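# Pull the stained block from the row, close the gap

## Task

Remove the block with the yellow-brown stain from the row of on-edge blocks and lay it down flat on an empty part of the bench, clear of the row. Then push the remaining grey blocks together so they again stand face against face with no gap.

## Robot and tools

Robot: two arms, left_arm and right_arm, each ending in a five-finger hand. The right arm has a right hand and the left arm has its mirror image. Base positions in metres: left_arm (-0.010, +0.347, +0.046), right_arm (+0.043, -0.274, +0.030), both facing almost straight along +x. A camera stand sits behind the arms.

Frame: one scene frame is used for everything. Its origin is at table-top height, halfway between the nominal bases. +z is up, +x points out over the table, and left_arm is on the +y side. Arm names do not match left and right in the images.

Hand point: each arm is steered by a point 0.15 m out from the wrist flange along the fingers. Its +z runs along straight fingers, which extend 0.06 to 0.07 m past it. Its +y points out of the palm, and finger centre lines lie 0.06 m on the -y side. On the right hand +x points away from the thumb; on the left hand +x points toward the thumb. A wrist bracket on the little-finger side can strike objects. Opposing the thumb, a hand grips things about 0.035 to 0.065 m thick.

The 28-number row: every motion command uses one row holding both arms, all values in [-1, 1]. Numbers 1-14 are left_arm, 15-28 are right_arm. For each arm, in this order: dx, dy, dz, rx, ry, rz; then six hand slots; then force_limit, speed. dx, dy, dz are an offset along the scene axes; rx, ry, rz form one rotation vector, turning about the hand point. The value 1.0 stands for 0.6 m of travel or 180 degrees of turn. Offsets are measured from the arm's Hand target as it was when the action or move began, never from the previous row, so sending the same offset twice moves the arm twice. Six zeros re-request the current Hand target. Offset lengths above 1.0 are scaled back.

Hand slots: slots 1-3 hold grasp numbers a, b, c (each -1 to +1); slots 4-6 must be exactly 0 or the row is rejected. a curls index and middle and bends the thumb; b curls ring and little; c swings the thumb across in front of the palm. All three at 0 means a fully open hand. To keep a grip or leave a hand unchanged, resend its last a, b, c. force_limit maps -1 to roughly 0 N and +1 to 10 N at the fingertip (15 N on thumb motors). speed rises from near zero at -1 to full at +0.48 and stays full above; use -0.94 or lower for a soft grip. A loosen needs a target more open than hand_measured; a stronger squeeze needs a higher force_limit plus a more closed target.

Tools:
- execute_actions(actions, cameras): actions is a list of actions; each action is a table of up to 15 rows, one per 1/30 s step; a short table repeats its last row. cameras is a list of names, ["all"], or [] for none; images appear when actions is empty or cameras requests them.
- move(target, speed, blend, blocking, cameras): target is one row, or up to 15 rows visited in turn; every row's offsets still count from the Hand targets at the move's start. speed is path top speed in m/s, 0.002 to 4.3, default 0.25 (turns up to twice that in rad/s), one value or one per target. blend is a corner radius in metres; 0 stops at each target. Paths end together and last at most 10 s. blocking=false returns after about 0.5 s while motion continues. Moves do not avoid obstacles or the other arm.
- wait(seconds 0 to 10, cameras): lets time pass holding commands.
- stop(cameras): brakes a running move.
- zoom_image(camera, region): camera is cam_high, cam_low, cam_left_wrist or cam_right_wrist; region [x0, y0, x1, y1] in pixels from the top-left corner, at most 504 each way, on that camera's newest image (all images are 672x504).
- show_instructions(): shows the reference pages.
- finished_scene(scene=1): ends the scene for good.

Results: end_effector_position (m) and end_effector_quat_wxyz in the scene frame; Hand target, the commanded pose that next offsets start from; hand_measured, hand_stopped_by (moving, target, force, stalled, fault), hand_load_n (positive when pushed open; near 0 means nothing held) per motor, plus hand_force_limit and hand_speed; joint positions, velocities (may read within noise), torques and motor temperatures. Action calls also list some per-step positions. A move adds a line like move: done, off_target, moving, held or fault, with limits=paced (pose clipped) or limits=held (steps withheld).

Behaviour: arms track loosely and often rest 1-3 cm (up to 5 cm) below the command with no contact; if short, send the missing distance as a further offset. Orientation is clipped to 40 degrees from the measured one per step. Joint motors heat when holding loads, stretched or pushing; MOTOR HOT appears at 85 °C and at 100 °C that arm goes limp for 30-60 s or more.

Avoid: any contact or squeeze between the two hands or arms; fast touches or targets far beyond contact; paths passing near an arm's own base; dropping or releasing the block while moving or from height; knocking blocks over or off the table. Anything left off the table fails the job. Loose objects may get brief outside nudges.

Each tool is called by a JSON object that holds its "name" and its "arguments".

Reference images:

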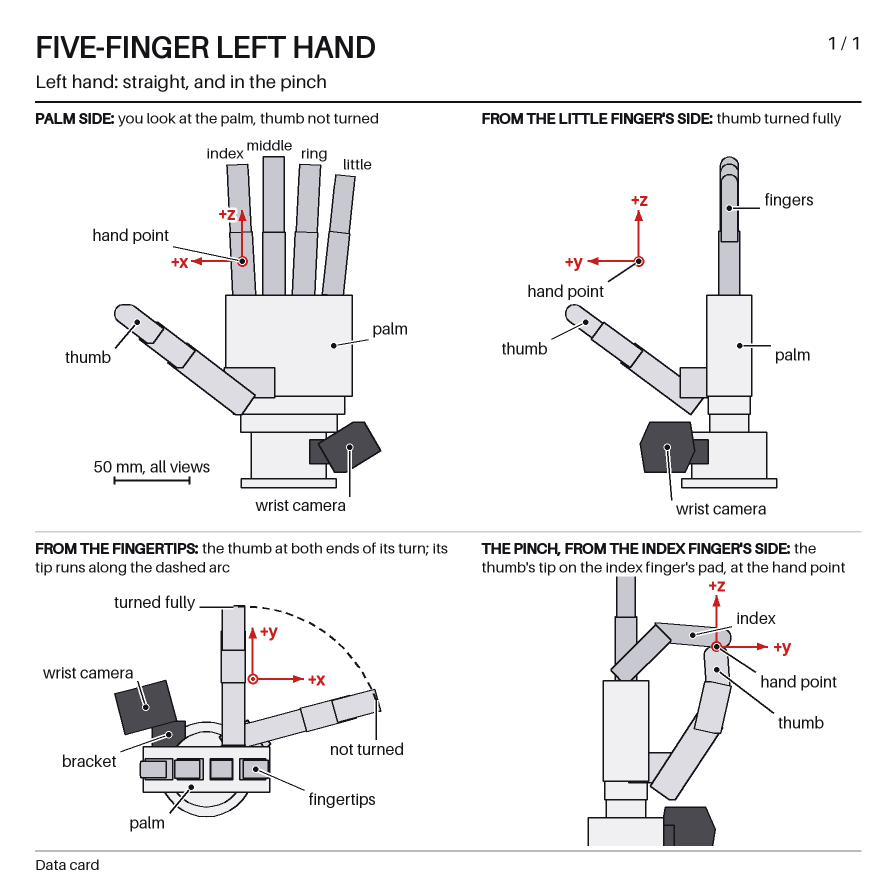

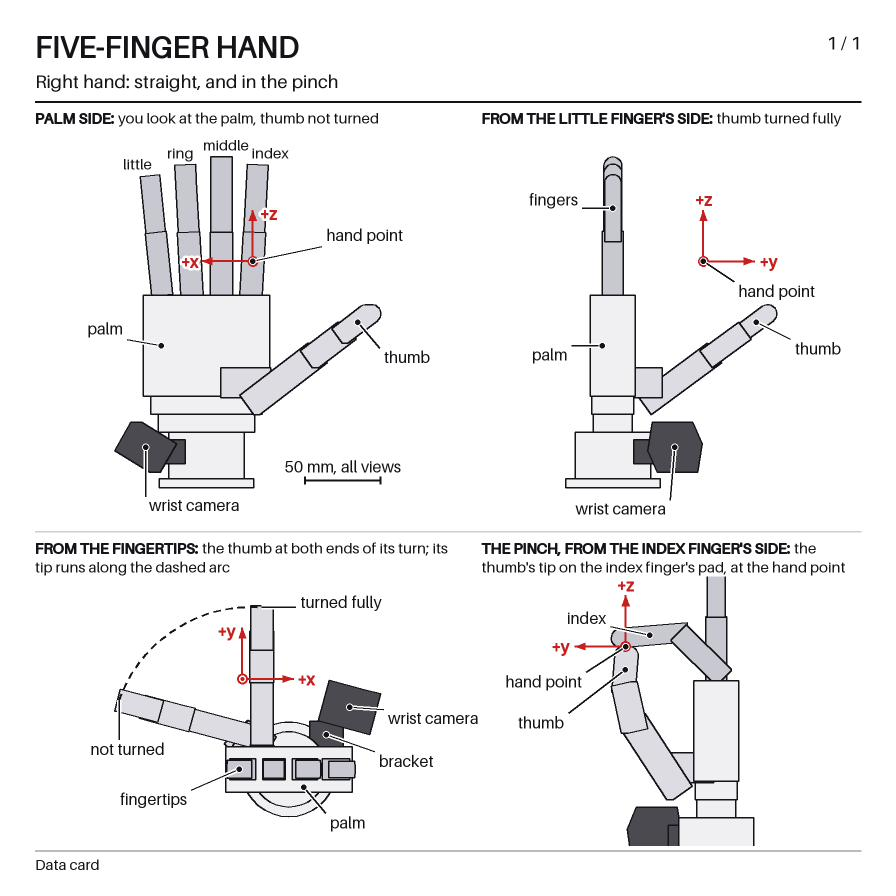

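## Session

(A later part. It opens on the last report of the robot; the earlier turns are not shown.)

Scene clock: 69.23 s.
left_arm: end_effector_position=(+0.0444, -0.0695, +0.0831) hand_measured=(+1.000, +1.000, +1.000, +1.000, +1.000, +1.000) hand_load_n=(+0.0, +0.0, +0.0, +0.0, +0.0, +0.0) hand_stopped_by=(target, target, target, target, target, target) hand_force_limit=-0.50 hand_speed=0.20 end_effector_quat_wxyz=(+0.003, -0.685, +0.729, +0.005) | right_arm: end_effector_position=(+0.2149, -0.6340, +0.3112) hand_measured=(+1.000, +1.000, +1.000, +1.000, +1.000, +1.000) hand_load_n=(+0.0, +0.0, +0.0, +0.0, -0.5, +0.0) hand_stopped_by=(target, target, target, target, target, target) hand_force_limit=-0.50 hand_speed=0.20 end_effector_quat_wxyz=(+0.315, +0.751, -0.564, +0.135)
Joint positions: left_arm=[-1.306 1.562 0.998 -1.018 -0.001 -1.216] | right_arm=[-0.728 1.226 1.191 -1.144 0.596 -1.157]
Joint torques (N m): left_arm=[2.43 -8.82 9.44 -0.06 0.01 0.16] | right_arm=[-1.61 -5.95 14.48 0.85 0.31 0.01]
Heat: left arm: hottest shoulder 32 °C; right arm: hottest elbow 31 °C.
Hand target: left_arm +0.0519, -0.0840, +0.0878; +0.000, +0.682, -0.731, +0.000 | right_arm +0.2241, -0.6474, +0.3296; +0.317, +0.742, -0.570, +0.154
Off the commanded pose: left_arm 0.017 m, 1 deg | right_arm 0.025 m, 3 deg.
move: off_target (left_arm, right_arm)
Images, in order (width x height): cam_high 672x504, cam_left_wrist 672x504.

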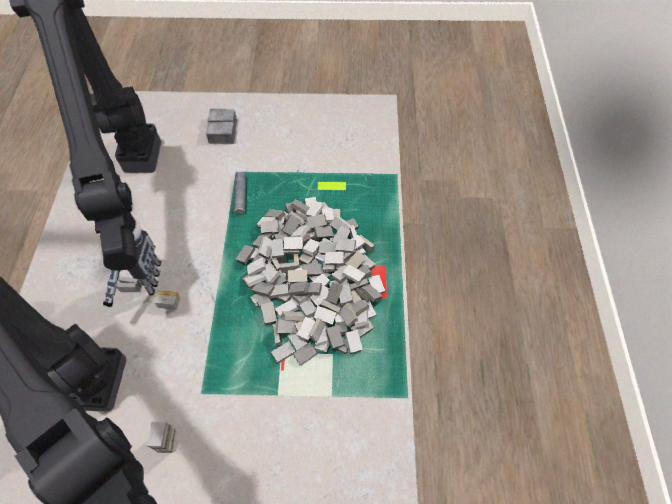

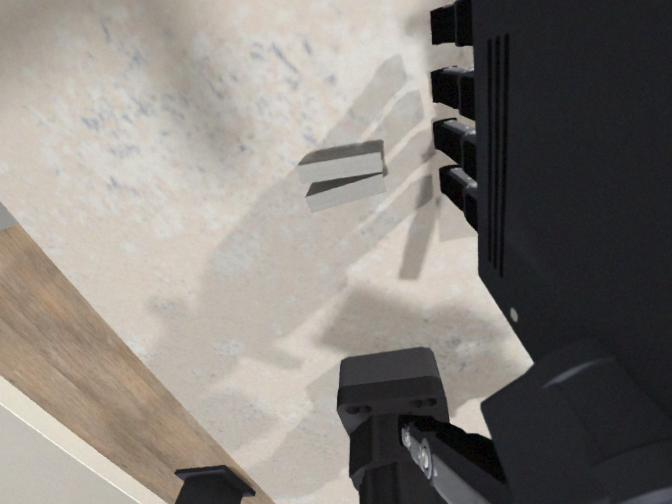

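{"name": "move", "arguments": {"target": [0.04,-0.0025,0.0,0,0,0,0,0,0,0,0,0,-0.5,0.2,0,0,0,0,0,0,0,0,0,0,0,0,-0.5,0.2], "speed": 0.05, "cameras": ["cam_high","cam_left_wrist"]}}

{"name": "zoom_image", "arguments": {"camera": "cam_high", "region": [130, 265, 200, 320]}}

Scene clock: 71.40 s.
left_arm: end_effector_position=(+0.0662, -0.0714, +0.0834) hand_measured=(+1.000, +1.000, +1.000, +1.000, +1.000, +1.000) hand_load_n=(+0.0, +0.0, +0.0, -0.5, +0.0, +0.0) hand_stopped_by=(target, target, target, target, target, target) hand_force_limit=-0.50 hand_speed=0.20 end_effector_quat_wxyz=(+0.002, -0.683, +0.730, +0.005) | right_arm: end_effector_position=(+0.2149, -0.6340, +0.3112) hand_measured=(+1.000, +1.000, +1.000, +1.000, +1.000, +1.000) hand_load_n=(+0.0, +0.0, +0.0, +0.0, +0.0, +0.0) hand_stopped_by=(target, target, target, target, target, target) hand_force_limit=-0.50 hand_speed=0.20 end_effector_quat_wxyz=(+0.315, +0.751, -0.564, +0.135)
Joint positions: left_arm=[-1.256 1.583 1.024 -1.022 0 -1.162] | right_arm=[-0.728 1.226 1.191 -1.144 0.596 -1.157]
Joint torques (N m): left_arm=[2.55 -8.64 9.48 -0.23 0.02 0.24] | right_arm=[-1.55 -5.6 14.37 0.84 0.32 0.03]
Heat: left arm: hottest shoulder 32 °C; right arm: hottest elbow 32 °C.
Hand target: left_arm +0.0758, -0.0853, +0.0877; +0.000, +0.682, -0.731, +0.000 | right_arm +0.2241, -0.6474, +0.3296; +0.317, +0.742, -0.570, +0.154
Off the commanded pose: left_arm 0.018 m, 1 deg | right_arm 0.025 m, 3 deg.
move: off_target (left_arm, right_arm)
Images, in order (width x height): cam_high 672x504, cam_left_wrist 672x504.

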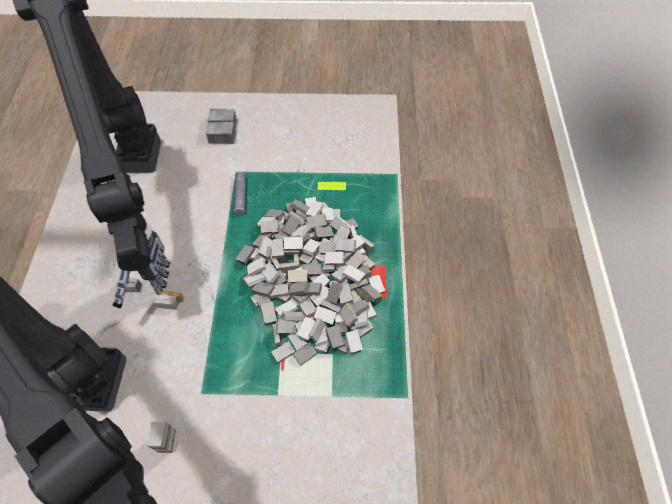

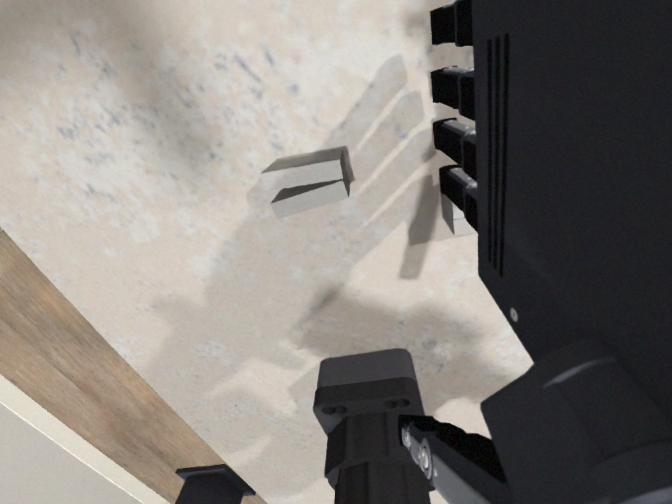

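Scaled by 7.200 from the camera's 672x504 image, which has a finer 960x720 frame.

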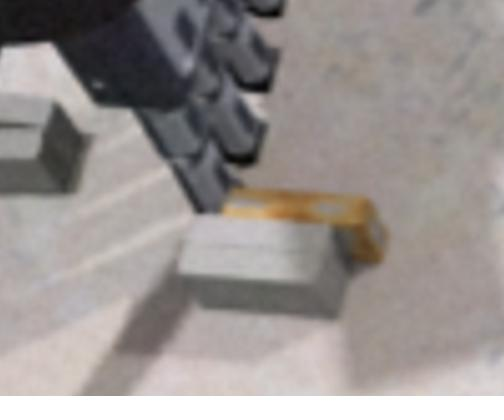

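{"name": "move", "arguments": {"target": [0.055,-0.004,0.0,0,0,0,0,0,0,0,0,0,-0.5,0.2,0,0,0,0,0,0,0,0,0,0,0,0,-0.5,0.2], "speed": 0.05, "cameras": ["cam_high","cam_left_wrist"]}}

{"name": "zoom_image", "arguments": {"camera": "cam_high", "region": [130, 265, 200, 320]}}

Scene clock: 73.10 s.
left_arm: end_effector_position=(+0.0982, -0.0740, +0.0835) hand_measured=(+1.000, +1.000, +1.000, +1.000, +1.000, +1.000) hand_load_n=(+0.0, +0.0, +0.0, -0.5, +0.0, +0.0) hand_stopped_by=(target, target, target, target, target, target) hand_force_limit=-0.50 hand_speed=0.20 end_effector_quat_wxyz=(+0.002, -0.683, +0.730, +0.006) | right_arm: end_effector_position=(+0.2149, -0.6340, +0.3112) hand_measured=(+1.000, +1.000, +1.000, +1.000, +1.000, +1.000) hand_load_n=(+0.0, +0.0, -0.5, +0.0, +0.0, +0.0) hand_stopped_by=(target, target, target, target, target, target) hand_force_limit=-0.50 hand_speed=0.20 end_effector_quat_wxyz=(+0.315, +0.751, -0.564, +0.135)
Joint positions: left_arm=[-1.188 1.617 1.066 -1.032 0 -1.095] | right_arm=[-0.728 1.226 1.191 -1.144 0.596 -1.157]
Joint torques (N m): left_arm=[2.37 -9.17 9.68 -0.06 0 0.23] | right_arm=[-1.61 -5.83 14.35 0.7 0.29 0.07]
Heat: left arm: hottest shoulder 32 °C; right arm: hottest elbow 32 °C.
Hand target: left_arm +0.1088, -0.0877, +0.0877; +0.000, +0.682, -0.731, +0.000 | right_arm +0.2241, -0.6474, +0.3296; +0.317, +0.742, -0.570, +0.154
Off the commanded pose: left_arm 0.018 m, 1 deg | right_arm 0.025 m, 3 deg.
move: off_target (left_arm, right_arm)
Images, in order (width x height): cam_high 672x504, cam_left_wrist 672x504.

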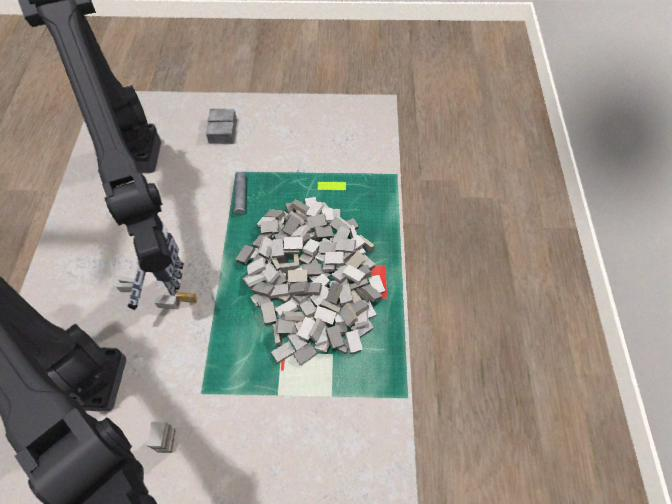

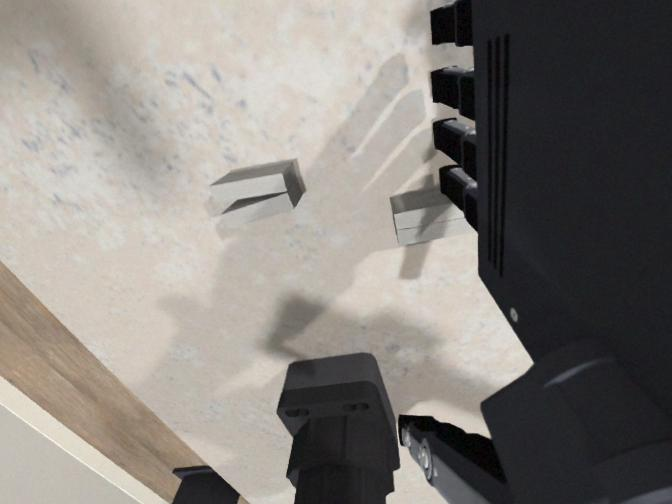

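Scaled by 7.200 from the camera's 672x504 image, which has a finer 960x720 frame.

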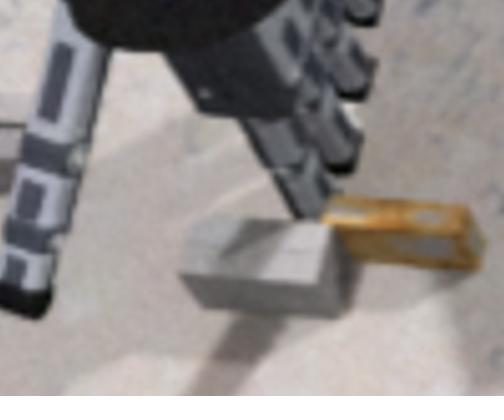

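{"name": "move", "arguments": {"target": [0.047,-0.0035,0.0,0,0,0,0,0,0,0,0,0,-0.5,0.2,0,0,0,0,0,0,0,0,0,0,0,0,-0.5,0.2], "speed": 0.05, "cameras": ["cam_high","cam_left_wrist"]}}

{"name": "zoom_image", "arguments": {"camera": "cam_high", "region": [110, 245, 230, 335]}}

Scene clock: 79.37 s.
left_arm: end_effector_position=(+0.1260, -0.0771, +0.0840) hand_measured=(+1.000, +1.000, +1.000, +1.000, +1.000, +1.000) hand_load_n=(+0.0, +0.0, +0.0, -0.5, +0.0, +0.0) hand_stopped_by=(target, target, target, target, target, target) hand_force_limit=-0.50 hand_speed=0.20 end_effector_quat_wxyz=(+0.001, -0.684, +0.730, +0.005) | right_arm: end_effector_position=(+0.2149, -0.6340, +0.3112) hand_measured=(+1.000, +1.000, +1.000, +1.000, +1.000, +1.000) hand_load_n=(+0.0, +0.0, +0.0, +0.0, +0.0, +0.0) hand_stopped_by=(target, target, target, target, target, target) hand_force_limit=-0.50 hand_speed=0.20 end_effector_quat_wxyz=(+0.315, +0.751, -0.564, +0.135)
Joint positions: left_arm=[-1.133 1.649 1.109 -1.041 0 -1.041] | right_arm=[-0.728 1.226 1.191 -1.144 0.596 -1.157]
Joint torques (N m): left_arm=[2.67 -9.93 9.72 -0.24 -0.01 0.21] | right_arm=[-1.03 -5.89 14.39 0.76 0.33 0.01]
Heat: left arm: hottest shoulder 32 °C; right arm: hottest elbow 32 °C.
Hand target: left_arm +0.1370, -0.0898, +0.0877; +0.000, +0.682, -0.731, +0.000 | right_arm +0.2241, -0.6474, +0.3296; +0.317, +0.742, -0.570, +0.154
Off the commanded pose: left_arm 0.017 m, 1 deg | right_arm 0.025 m, 3 deg.
move: off_target (left_arm, right_arm)
Images, in order (width x height): cam_high 672x504, cam_left_wrist 672x504.

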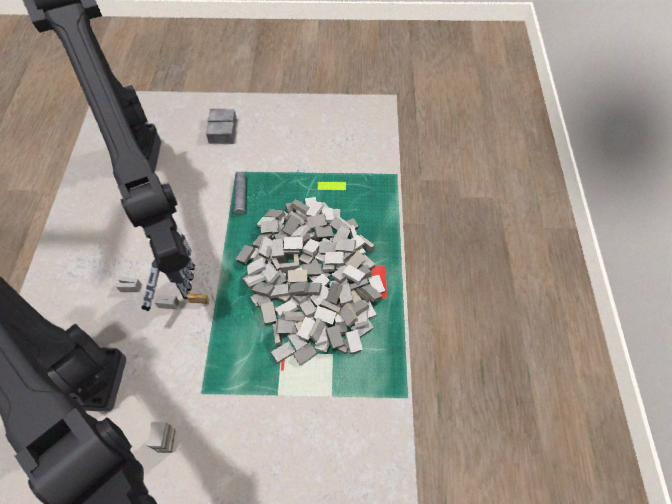

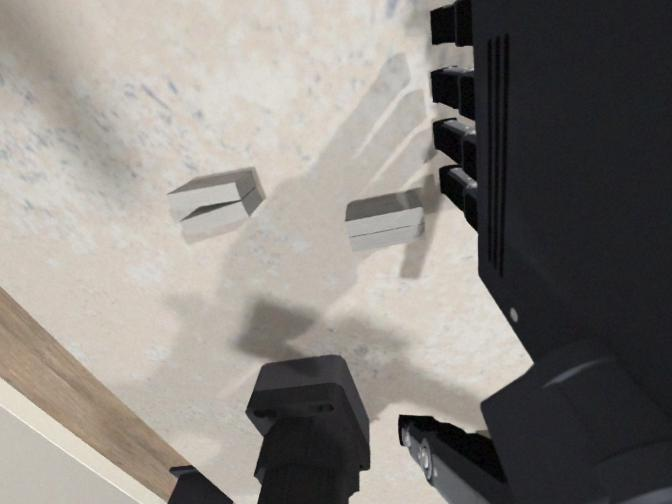

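Scaled by 4.200 from the camera's 672x504 image, which has a finer 960x720 frame.

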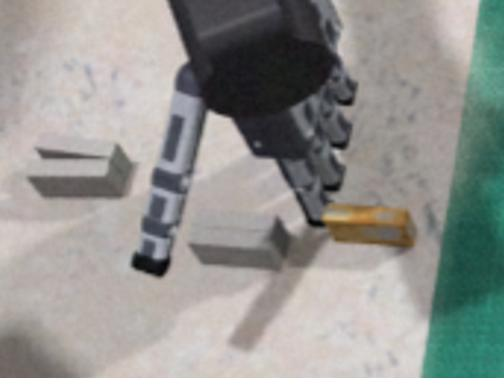

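{"name": "move", "arguments": {"target": [[-0.0133,0.0083,0.1667,0,0,0,0,0,0,0,0,0,-0.5,0.2,0,0,0,0,0,0,0,0,0,0,0,0,-0.5,0.2],[0.1133,0.0413,0.17,0,0,-0.5,0,0,0,0,0,0,-0.5,0.2,0,0,0,0,0,0,0,0,0,0,0,0,-0.5,0.2]], "speed": [0.12,0.3], "blend": [0.02,0], "cameras": ["cam_high","cam_left_wrist","cam_low"]}}

{"name": "zoom_image", "arguments": {"camera": "cam_high", "region": [110, 245, 230, 335]}}

Scene clock: 85.10 s.
left_arm: end_effector_position=(+0.2008, -0.0499, +0.1865) hand_measured=(+1.000, +1.000, +1.000, +1.000, +1.000, +1.000) hand_load_n=(+0.0, +0.0, +0.0, +0.0, +0.0, +0.0) hand_stopped_by=(target, target, target, target, target, target) hand_force_limit=-0.50 hand_speed=0.20 end_effector_quat_wxyz=(-0.002, +0.023, +1.000, +0.005) | right_arm: end_effector_position=(+0.2149, -0.6340, +0.3112) hand_measured=(+1.000, +1.000, +1.000, +1.000, +1.000, +1.000) hand_load_n=(+0.0, +0.0, +0.0, +0.0, +0.0, +0.0) hand_stopped_by=(target, target, target, target, target, target) hand_force_limit=-0.50 hand_speed=0.20 end_effector_quat_wxyz=(+0.315, +0.751, -0.564, +0.135)
Joint positions: left_arm=[-1.117 1.726 1.499 -1.354 -0.002 0.528] | right_arm=[-0.728 1.226 1.191 -1.144 0.596 -1.157]
Joint torques (N m): left_arm=[1.08 -12.04 10.59 -0.36 0.05 0.23] | right_arm=[-1.67 -6.01 14.42 0.95 0.32 0.05]
Heat: left arm: hottest shoulder 32 °C; right arm: hottest elbow 32 °C.
Hand target: left_arm +0.2051, -0.0650, +0.1899; +0.000, +0.035, +0.999, +0.000 | right_arm +0.2241, -0.6474, +0.3296; +0.317, +0.742, -0.570, +0.154
Off the commanded pose: left_arm 0.016 m, 1 deg | right_arm 0.025 m, 3 deg.
move: off_target (left_arm, right_arm)
Images, in order (width x height): cam_high 672x504, cam_low 672x504, cam_left_wrist 672x504.

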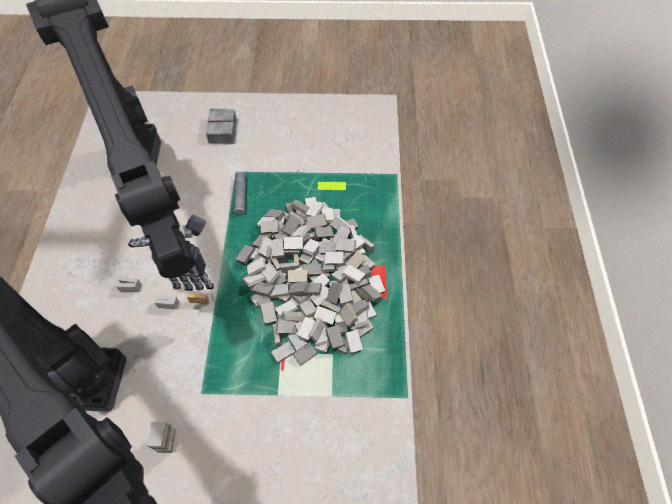

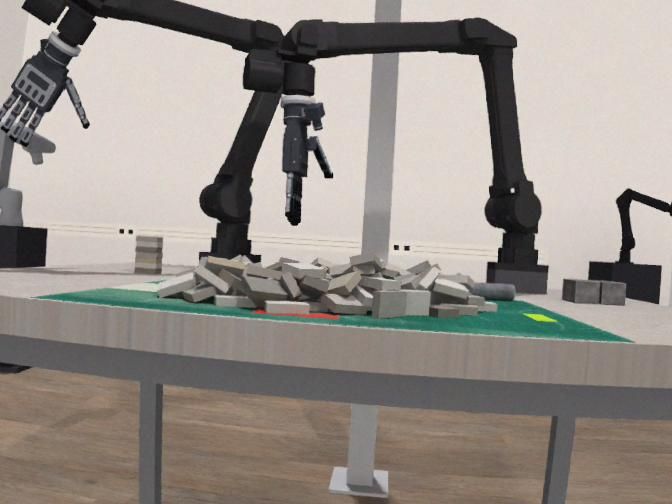

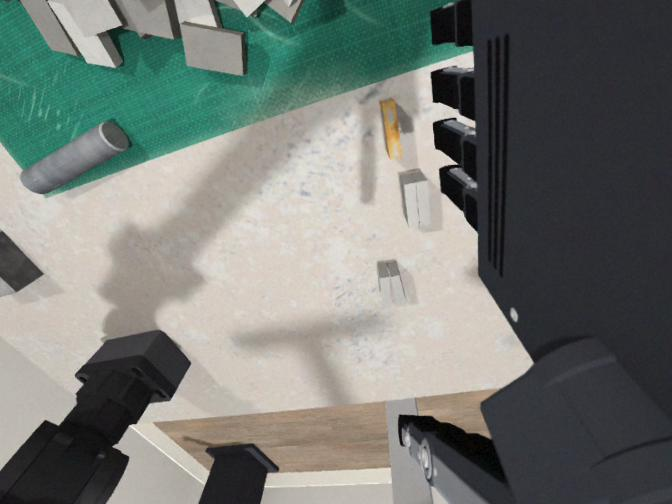

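Scaled by 4.200 from the camera's 672x504 image, which has a finer 960x720 frame.

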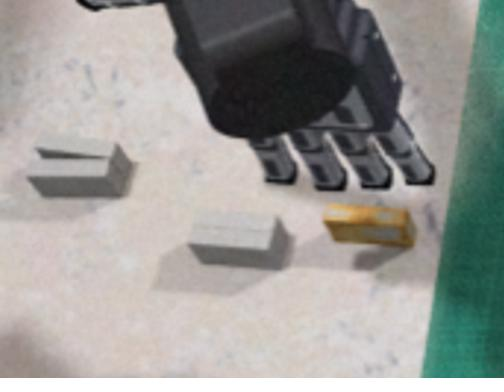

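{"name": "move", "arguments": {"target": [[-0.0085,-0.045,0,0,0,0,0,0,0,0,0,0,-0.5,0.2,0,0,0,0,0,0,0,0,0,0,0,0,-0.5,0.2],[-0.0085,-0.045,-0.14,0,0,0,0,0,0,0,0,0,-0.5,0.2,0,0,0,0,0,0,0,0,0,0,0,0,-0.5,0.2]], "speed": [0.15,0.15], "cameras": ["cam_high","cam_left_wrist","cam_low"]}}

{"name": "zoom_image", "arguments": {"camera": "cam_high", "region": [110, 245, 230, 335]}}

{"name": "zoom_image", "arguments": {"camera": "cam_left_wrist", "region": [340, 40, 520, 240]}}

Scene clock: 88.87 s.
left_arm: end_effector_position=(+0.2020, -0.0890, +0.1144) hand_measured=(+1.000, +1.000, +1.000, +1.000, +1.000, +1.000) hand_load_n=(+0.0, +0.0, +0.0, +0.0, +0.0, +0.0) hand_stopped_by=(target, target, target, target, target, target) hand_force_limit=-0.50 hand_speed=0.20 end_effector_quat_wxyz=(+0.002, +0.039, +0.999, -0.003) | right_arm: end_effector_position=(+0.2149, -0.6340, +0.3112) hand_measured=(+1.000, +1.000, +1.000, +1.000, +1.000, +1.000) hand_load_n=(+0.0, +0.0, +0.0, +0.0, -0.5, +0.0) hand_stopped_by=(target, target, target, target, target, target) hand_force_limit=-0.50 hand_speed=0.20 end_effector_quat_wxyz=(+0.315, +0.751, -0.564, +0.135)
Joint positions: left_arm=[-1.151 1.857 1.489 -1.195 -0.001 0.525] | right_arm=[-0.728 1.226 1.191 -1.144 0.596 -1.157]
Joint torques (N m): left_arm=[1.49 -13.74 7.02 0.42 0.01 -0.05] | right_arm=[-1.38 -6.07 14.5 0.75 0.32 0.01]
Heat: left arm: hottest shoulder 32 °C; right arm: hottest elbow 33 °C.
Hand target: left_arm +0.1999, -0.0921, +0.1057; +0.000, +0.035, +0.999, +0.000 | right_arm +0.2241, -0.6474, +0.3296; +0.317, +0.742, -0.570, +0.154
Off the commanded pose: left_arm 0.009 m, 1 deg | right_arm 0.025 m, 3 deg.
move: off_target (right_arm)
Images, in order (width x height): cam_high 672x504, cam_low 672x504, cam_left_wrist 672x504.

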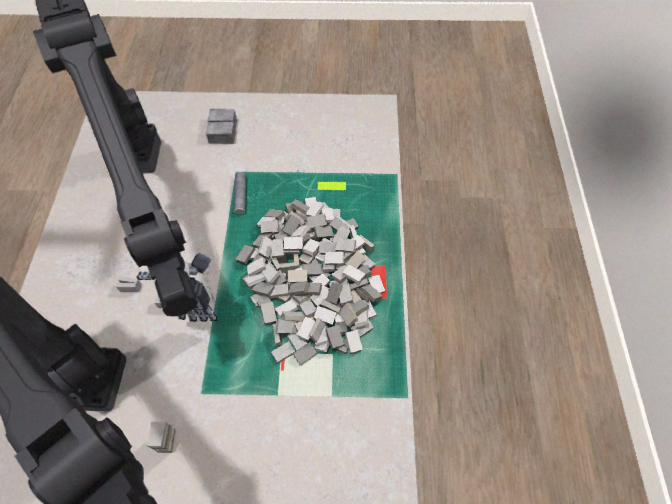

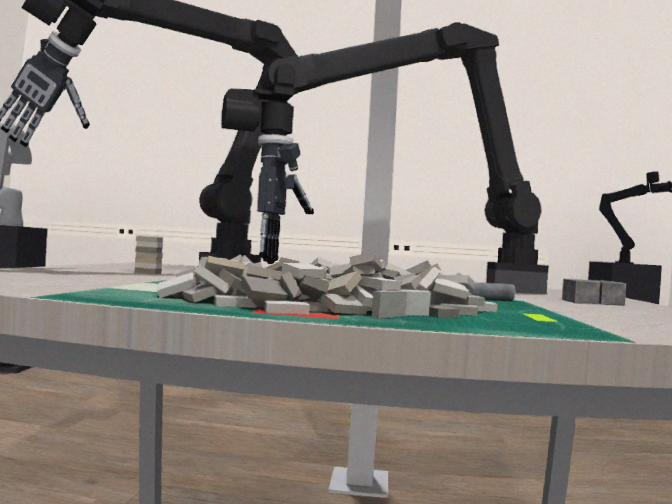

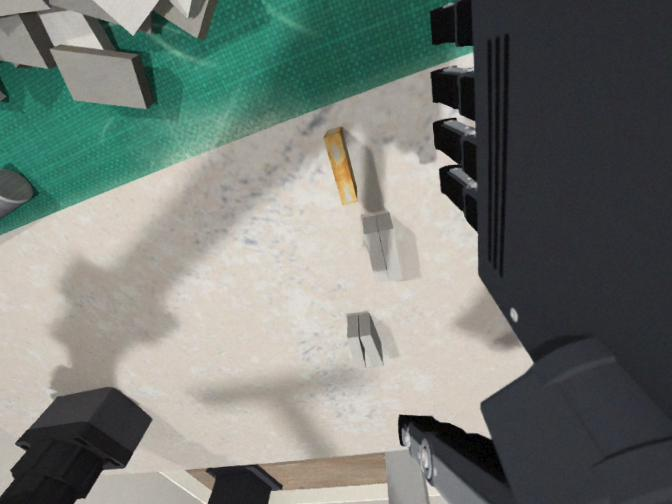

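Scaled by 4.200 from the camera's 672x504 image, which has a finer 960x720 frame.

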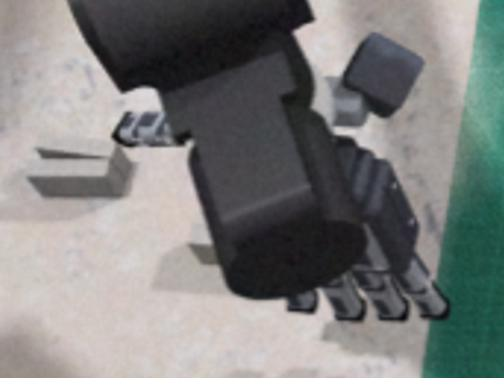

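Scaled by 2.520 from the camera's 672x504 image, which has a finer 960x720 frame.

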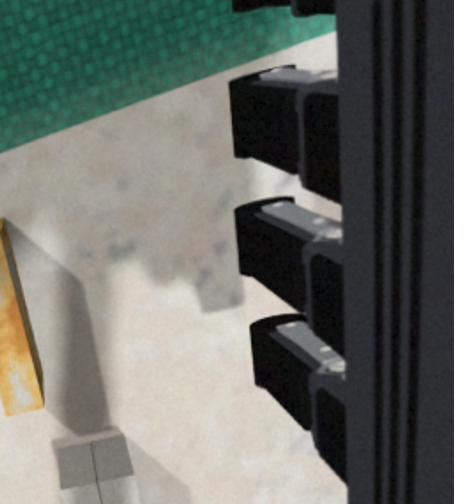

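{"name": "move", "arguments": {"target": [[0,0,-0.035,0,0,0,0,0,0,0,0,0,-0.5,0.2,0,0,0,0,0,0,0,0,0,0,0,0,-0.5,0.2],[0,0.05,-0.035,0,0,0,0,0,0,0,0,0,-0.5,0.2,0,0,0,0,0,0,0,0,0,0,0,0,-0.5,0.2]], "speed": [0.08,0.08], "cameras": ["cam_high","cam_left_wrist","cam_low"]}}

{"name": "zoom_image", "arguments": {"camera": "cam_high", "region": [110, 245, 230, 335]}}

{"name": "zoom_image", "arguments": {"camera": "cam_left_wrist", "region": [340, 40, 520, 240]}}

Scene clock: 91.70 s.
left_arm: end_effector_position=(+0.1955, -0.0643, +0.0808) hand_measured=(+1.000, +1.000, +1.000, +1.000, +1.000, +1.000) hand_load_n=(+0.0, +0.0, +0.0, +0.0, +0.0, +0.0) hand_stopped_by=(target, target, target, target, target, target) hand_force_limit=-0.50 hand_speed=0.20 end_effector_quat_wxyz=(-0.004, +0.033, +0.999, +0.007) | right_arm: end_effector_position=(+0.2149, -0.6340, +0.3112) hand_measured=(+1.000, +1.000, +1.000, +1.000, +1.000, +1.000) hand_load_n=(+0.5, +0.0, +0.0, +0.0, +0.0, +0.0) hand_stopped_by=(target, target, target, target, target, target) hand_force_limit=-0.50 hand_speed=0.20 end_effector_quat_wxyz=(+0.315, +0.751, -0.564, +0.135)
Joint positions: left_arm=[-1.14 1.85 1.377 -1.114 0.001 0.525] | right_arm=[-0.728 1.226 1.191 -1.144 0.596 -1.157]
Joint torques (N m): left_arm=[2.02 -16.03 5.93 0.43 -0.11 0.19] | right_arm=[-1.32 -6.3 14.65 0.8 0.33 0.02]
Heat: left arm: hottest shoulder 32 °C; right arm: hottest elbow 33 °C.
Hand target: left_arm +0.1998, -0.0620, +0.0847; +0.000, +0.035, +0.999, +0.000 | right_arm +0.2241, -0.6474, +0.3296; +0.317, +0.742, -0.570, +0.154
Off the commanded pose: left_arm 0.006 m, 1 deg | right_arm 0.025 m, 3 deg.
move: off_target (right_arm)
Images, in order (width x height): cam_high 672x504, cam_low 672x504, cam_left_wrist 672x504.

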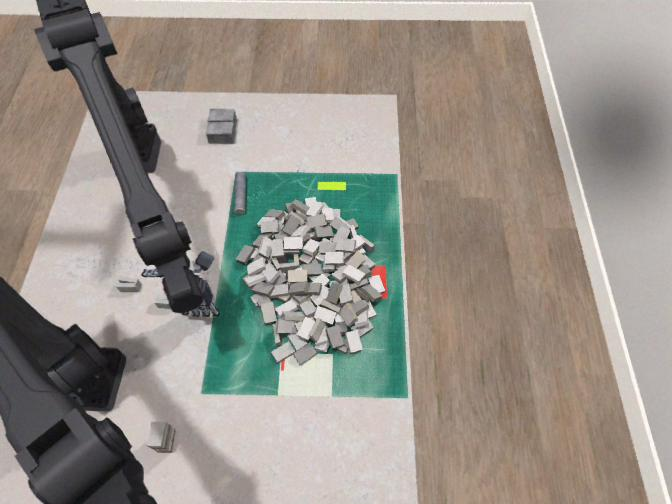

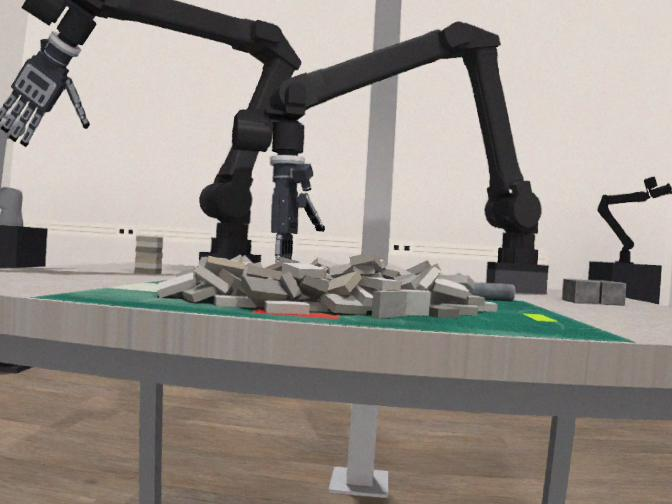

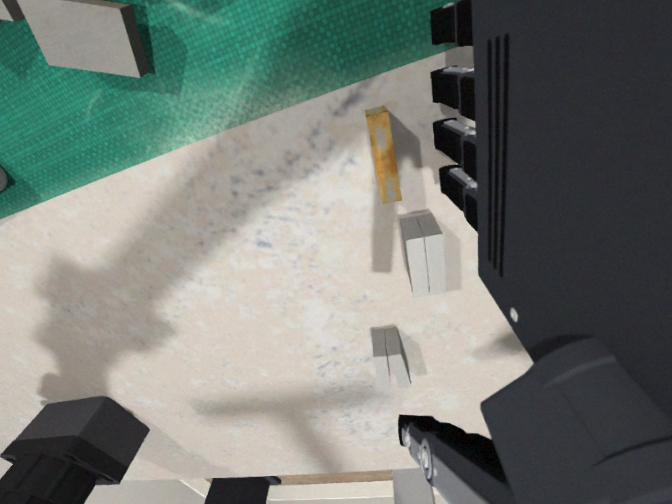

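Scaled by 4.200 from the camera's 672x504 image, which has a finer 960x720 frame.

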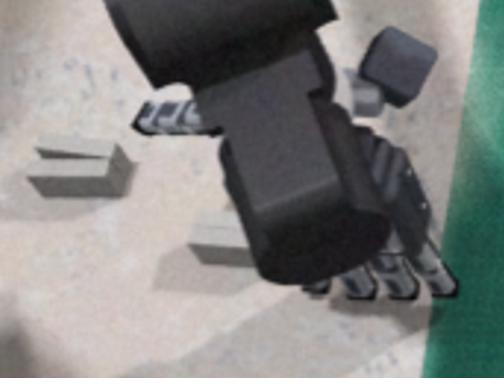

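Scaled by 2.520 from the camera's 672x504 image, which has a finer 960x720 frame.

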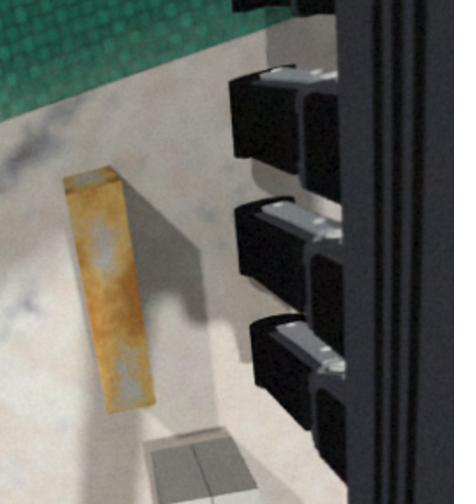

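{"name": "move", "arguments": {"target": [0.003,0.08,0.002,0,0,0,0,0,0,0,0,0,-0.5,0.2,0,0,0,0,0,0,0,0,0,0,0,0,-0.5,0.2], "speed": 0.05, "cameras": ["cam_high","cam_left_wrist"]}}

{"name": "zoom_image", "arguments": {"camera": "cam_left_wrist", "region": [340, 40, 520, 240]}}

Scene clock: 94.40 s.
left_arm: end_effector_position=(+0.1968, -0.0160, +0.0800) hand_measured=(+1.000, +1.000, +1.000, +1.000, +1.000, +1.000) hand_load_n=(-0.5, +0.0, +0.0, +0.0, -0.5, +0.0) hand_stopped_by=(target, target, target, target, target, target) hand_force_limit=-0.50 hand_speed=0.20 end_effector_quat_wxyz=(-0.006, +0.032, +0.999, +0.009) | right_arm: end_effector_position=(+0.2149, -0.6340, +0.3112) hand_measured=(+1.000, +1.000, +1.000, +1.000, +1.000, +1.000) hand_load_n=(+0.0, +0.0, +0.0, +0.0, +0.0, +0.0) hand_stopped_by=(target, target, target, target, target, target) hand_force_limit=-0.50 hand_speed=0.20 end_effector_quat_wxyz=(+0.315, +0.751, -0.564, +0.135)
Joint positions: left_arm=[-1.093 1.758 1.239 -1.074 0.001 0.569] | right_arm=[-0.728 1.226 1.191 -1.144 0.596 -1.157]
Joint velocities: left_arm=[0.005 -0.005 0.012 0.012 0.007 -0.154] | right_arm=[within noise]
Joint torques (N m): left_arm=[2.49 -14.68 5.97 0.23 -0.1 0.24] | right_arm=[-1.26 -6.01 14.38 0.92 0.31 0.03]
Heat: left arm: hottest shoulder 32 °C; right arm: hottest elbow 33 °C.
Hand target: left_arm +0.2018, -0.0140, +0.0859; +0.000, +0.035, +0.999, +0.000 | right_arm +0.2241, -0.6474, +0.3296; +0.317, +0.742, -0.570, +0.154
Off the commanded pose: left_arm 0.008 m, 1 deg | right_arm 0.025 m, 3 deg.
move: off_target (right_arm)
Images, in order (width x height): cam_high 672x504, cam_left_wrist 672x504.

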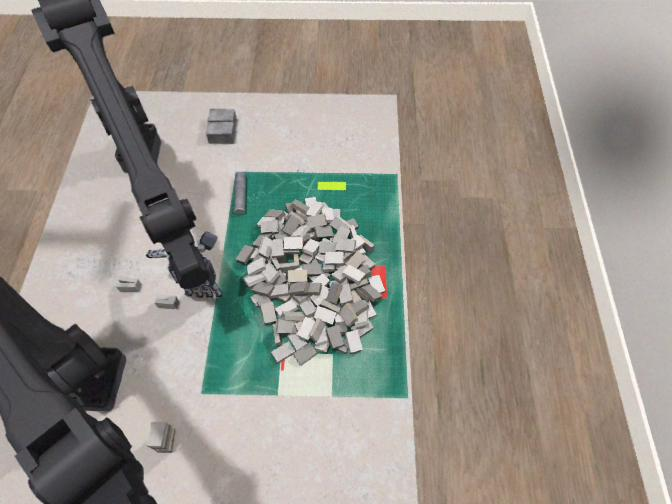

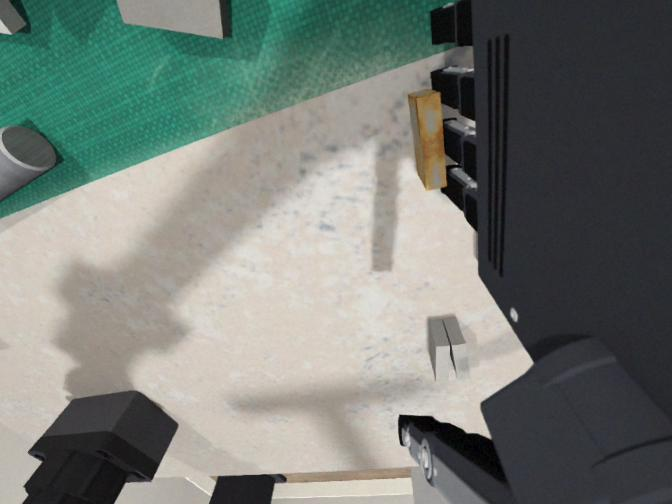

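Scaled by 2.520 from the camera's 672x504 image, which has a finer 960x720 frame.

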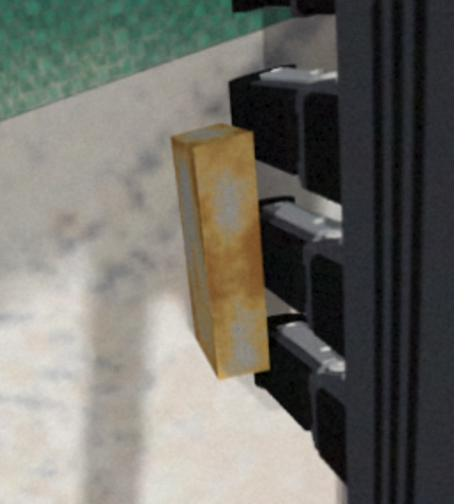

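{"name": "move", "arguments": {"target": [-0.012,0.15,0.002,0,0,0,0,0,0,0,0,0,-0.5,0.2,0,0,0,0,0,0,0,0,0,0,0,0,-0.5,0.2], "speed": 0.05, "cameras": ["cam_high","cam_left_wrist"]}}

{"name": "zoom_image", "arguments": {"camera": "cam_left_wrist", "region": [340, 40, 520, 240]}}

Scene clock: 97.37 s.
left_arm: end_effector_position=(+0.1916, +0.0712, +0.0856) hand_measured=(+1.000, +1.000, +1.000, +1.000, +1.000, +1.000) hand_load_n=(+0.0, -0.5, +0.0, +0.0, +0.0, +0.0) hand_stopped_by=(target, target, target, target, target, target) hand_force_limit=-0.50 hand_speed=0.20 end_effector_quat_wxyz=(-0.003, +0.033, +0.999, +0.003) | right_arm: end_effector_position=(+0.2149, -0.6340, +0.3112) hand_measured=(+1.000, +1.000, +1.000, +1.000, +1.000, +1.000) hand_load_n=(+0.0, +0.0, +0.0, +0.0, +0.0, +0.0) hand_stopped_by=(target, target, target, target, target, target) hand_force_limit=-0.50 hand_speed=0.20 end_effector_quat_wxyz=(+0.315, +0.751, -0.564, +0.135)
Joint positions: left_arm=[-1 1.562 1.003 -1.021 0.002 0.663] | right_arm=[-0.728 1.226 1.191 -1.144 0.596 -1.157]
Joint torques (N m): left_arm=[2.67 -11.05 5.45 0.2 -0.11 0.23] | right_arm=[-1.73 -5.71 14.49 0.85 0.33 0.02]
Heat: left arm: hottest shoulder 33 °C; right arm: hottest elbow 33 °C.
Hand target: left_arm +0.1945, +0.0759, +0.0872; +0.000, +0.035, +0.999, +0.000 | right_arm +0.2241, -0.6474, +0.3296; +0.317, +0.742, -0.570, +0.154
Off the commanded pose: left_arm 0.006 m, 1 deg | right_arm 0.025 m, 3 deg.
move: off_target (right_arm)
Images, in order (width x height): cam_high 672x504, cam_left_wrist 672x504.

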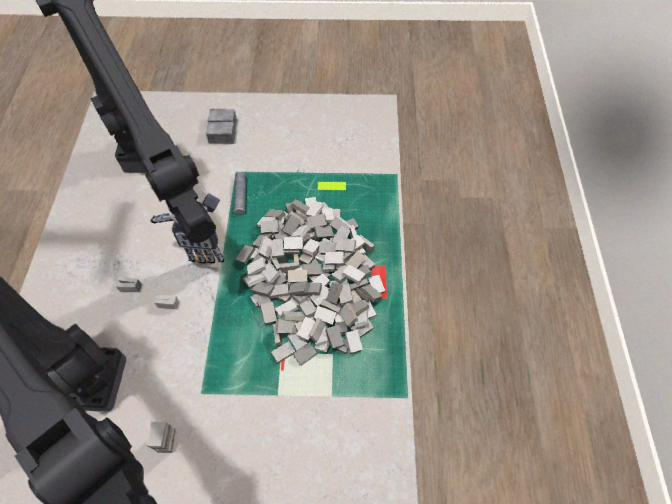

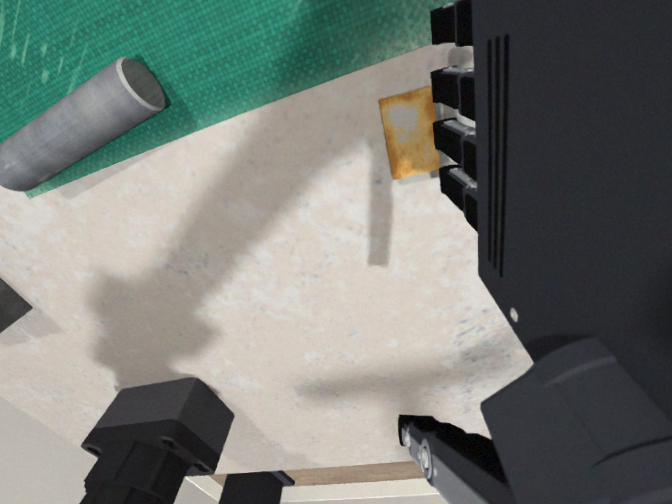

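Scaled by 2.520 from the camera's 672x504 image, which has a finer 960x720 frame.

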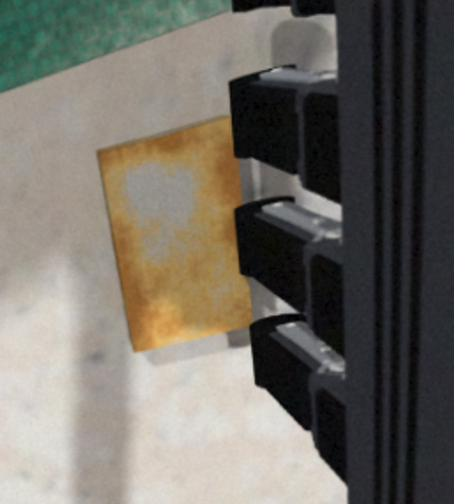

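{"name": "move", "arguments": {"target": [[0.0,-0.01,0.18,0,0,0,0,0,0,0,0,0,-0.5,0.2,0.133,-0.167,0.05,0,0,0,0,0,0,0,0,0,-0.5,0.2],[-0.42,-0.28,0.19,0,0,0.5,0,0,0,0,0,0,-0.5,0.2,0.133,-0.167,0.05,0,0,0,0,0,0,0,0,0,-0.5,0.2]], "speed": [0.15,0.3], "cameras": ["all"]}}

Scene clock: 106.17 s.
left_arm: end_effector_position=(-0.0553, -0.0757, +0.1825) hand_measured=(+1.000, +1.000, +1.000, +1.000, +1.000, +1.000) hand_load_n=(+0.0, +0.0, +0.0, +0.0, +0.0, +0.0) hand_stopped_by=(target, target, target, target, target, target) hand_force_limit=-0.50 hand_speed=0.20 end_effector_quat_wxyz=(+0.012, -0.680, +0.733, +0.016) | right_arm: end_effector_position=(+0.3015, -0.7342, +0.3451) hand_measured=(+1.000, +1.000, +1.000, +1.000, +1.000, +1.000) hand_load_n=(+0.0, +0.0, +0.0, +0.0, +0.0, +0.0) hand_stopped_by=(target, target, target, target, target, target) hand_force_limit=-0.50 hand_speed=0.20 end_effector_quat_wxyz=(+0.315, +0.748, -0.567, +0.144)
Joint positions: left_arm=[-1.551 1.444 1.153 -1.32 0.003 -1.448] | right_arm=[-0.757 1.558 1.609 -1.194 0.582 -1.186]
Joint torques (N m): left_arm=[1.44 -9.17 10.5 -0.24 -0.09 0.02] | right_arm=[-2.78 -10.99 14.15 0.44 0.33 -0.08]
Heat: left arm: hottest shoulder 33 °C; right arm: hottest elbow 33 °C.
Hand target: left_arm -0.0575, -0.0920, +0.2012; +0.000, +0.682, -0.731, +0.000 | right_arm +0.3038, -0.7476, +0.3597; +0.317, +0.742, -0.570, +0.154
Off the commanded pose: left_arm 0.025 m, 2 deg | right_arm 0.020 m, 1 deg.
move: off_target (left_arm, right_arm)

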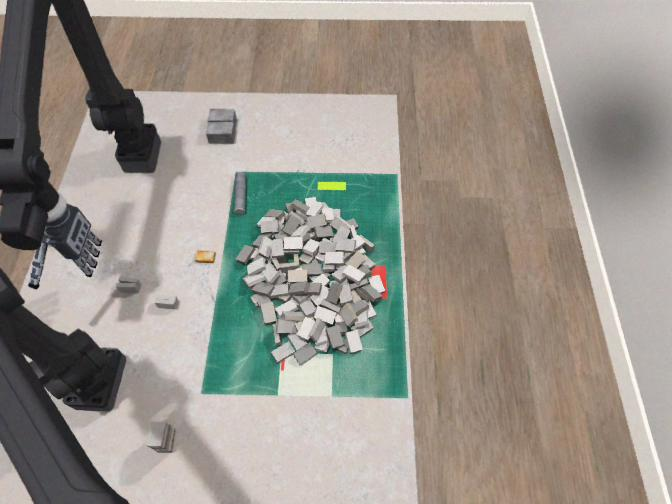

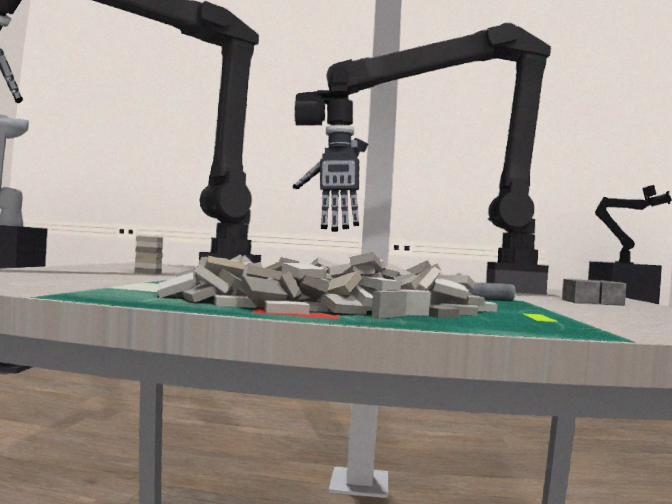

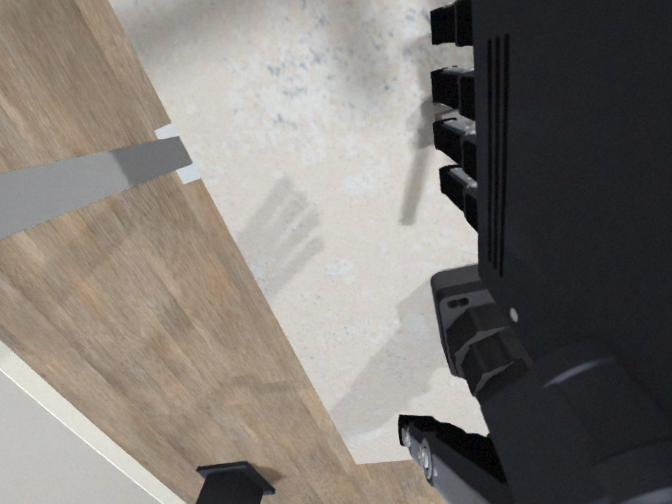

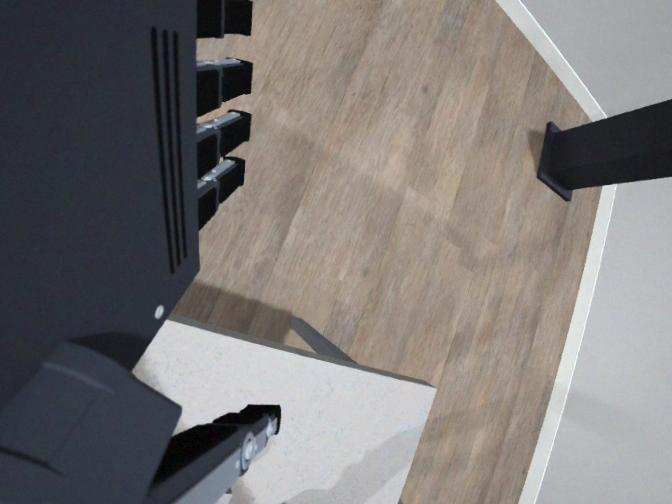

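{"name": "zoom_image", "arguments": {"camera": "cam_high", "region": [60, 220, 230, 340]}}

{"name": "zoom_image", "arguments": {"camera": "cam_high", "region": [110, 265, 190, 320]}}

Scaled by 2.965 from the camera's 672x504 image, which has a finer 960x720 frame.

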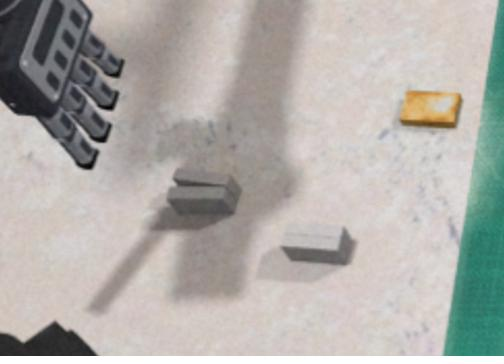

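Scaled by 6.300 from the camera's 672x504 image, which has a finer 960x720 frame.

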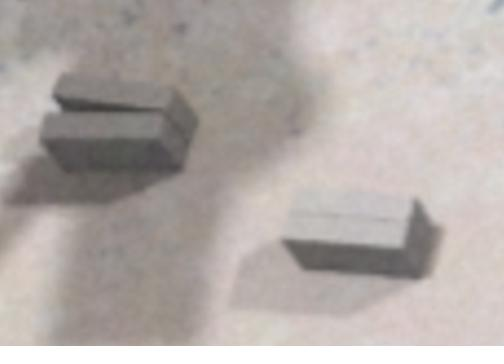

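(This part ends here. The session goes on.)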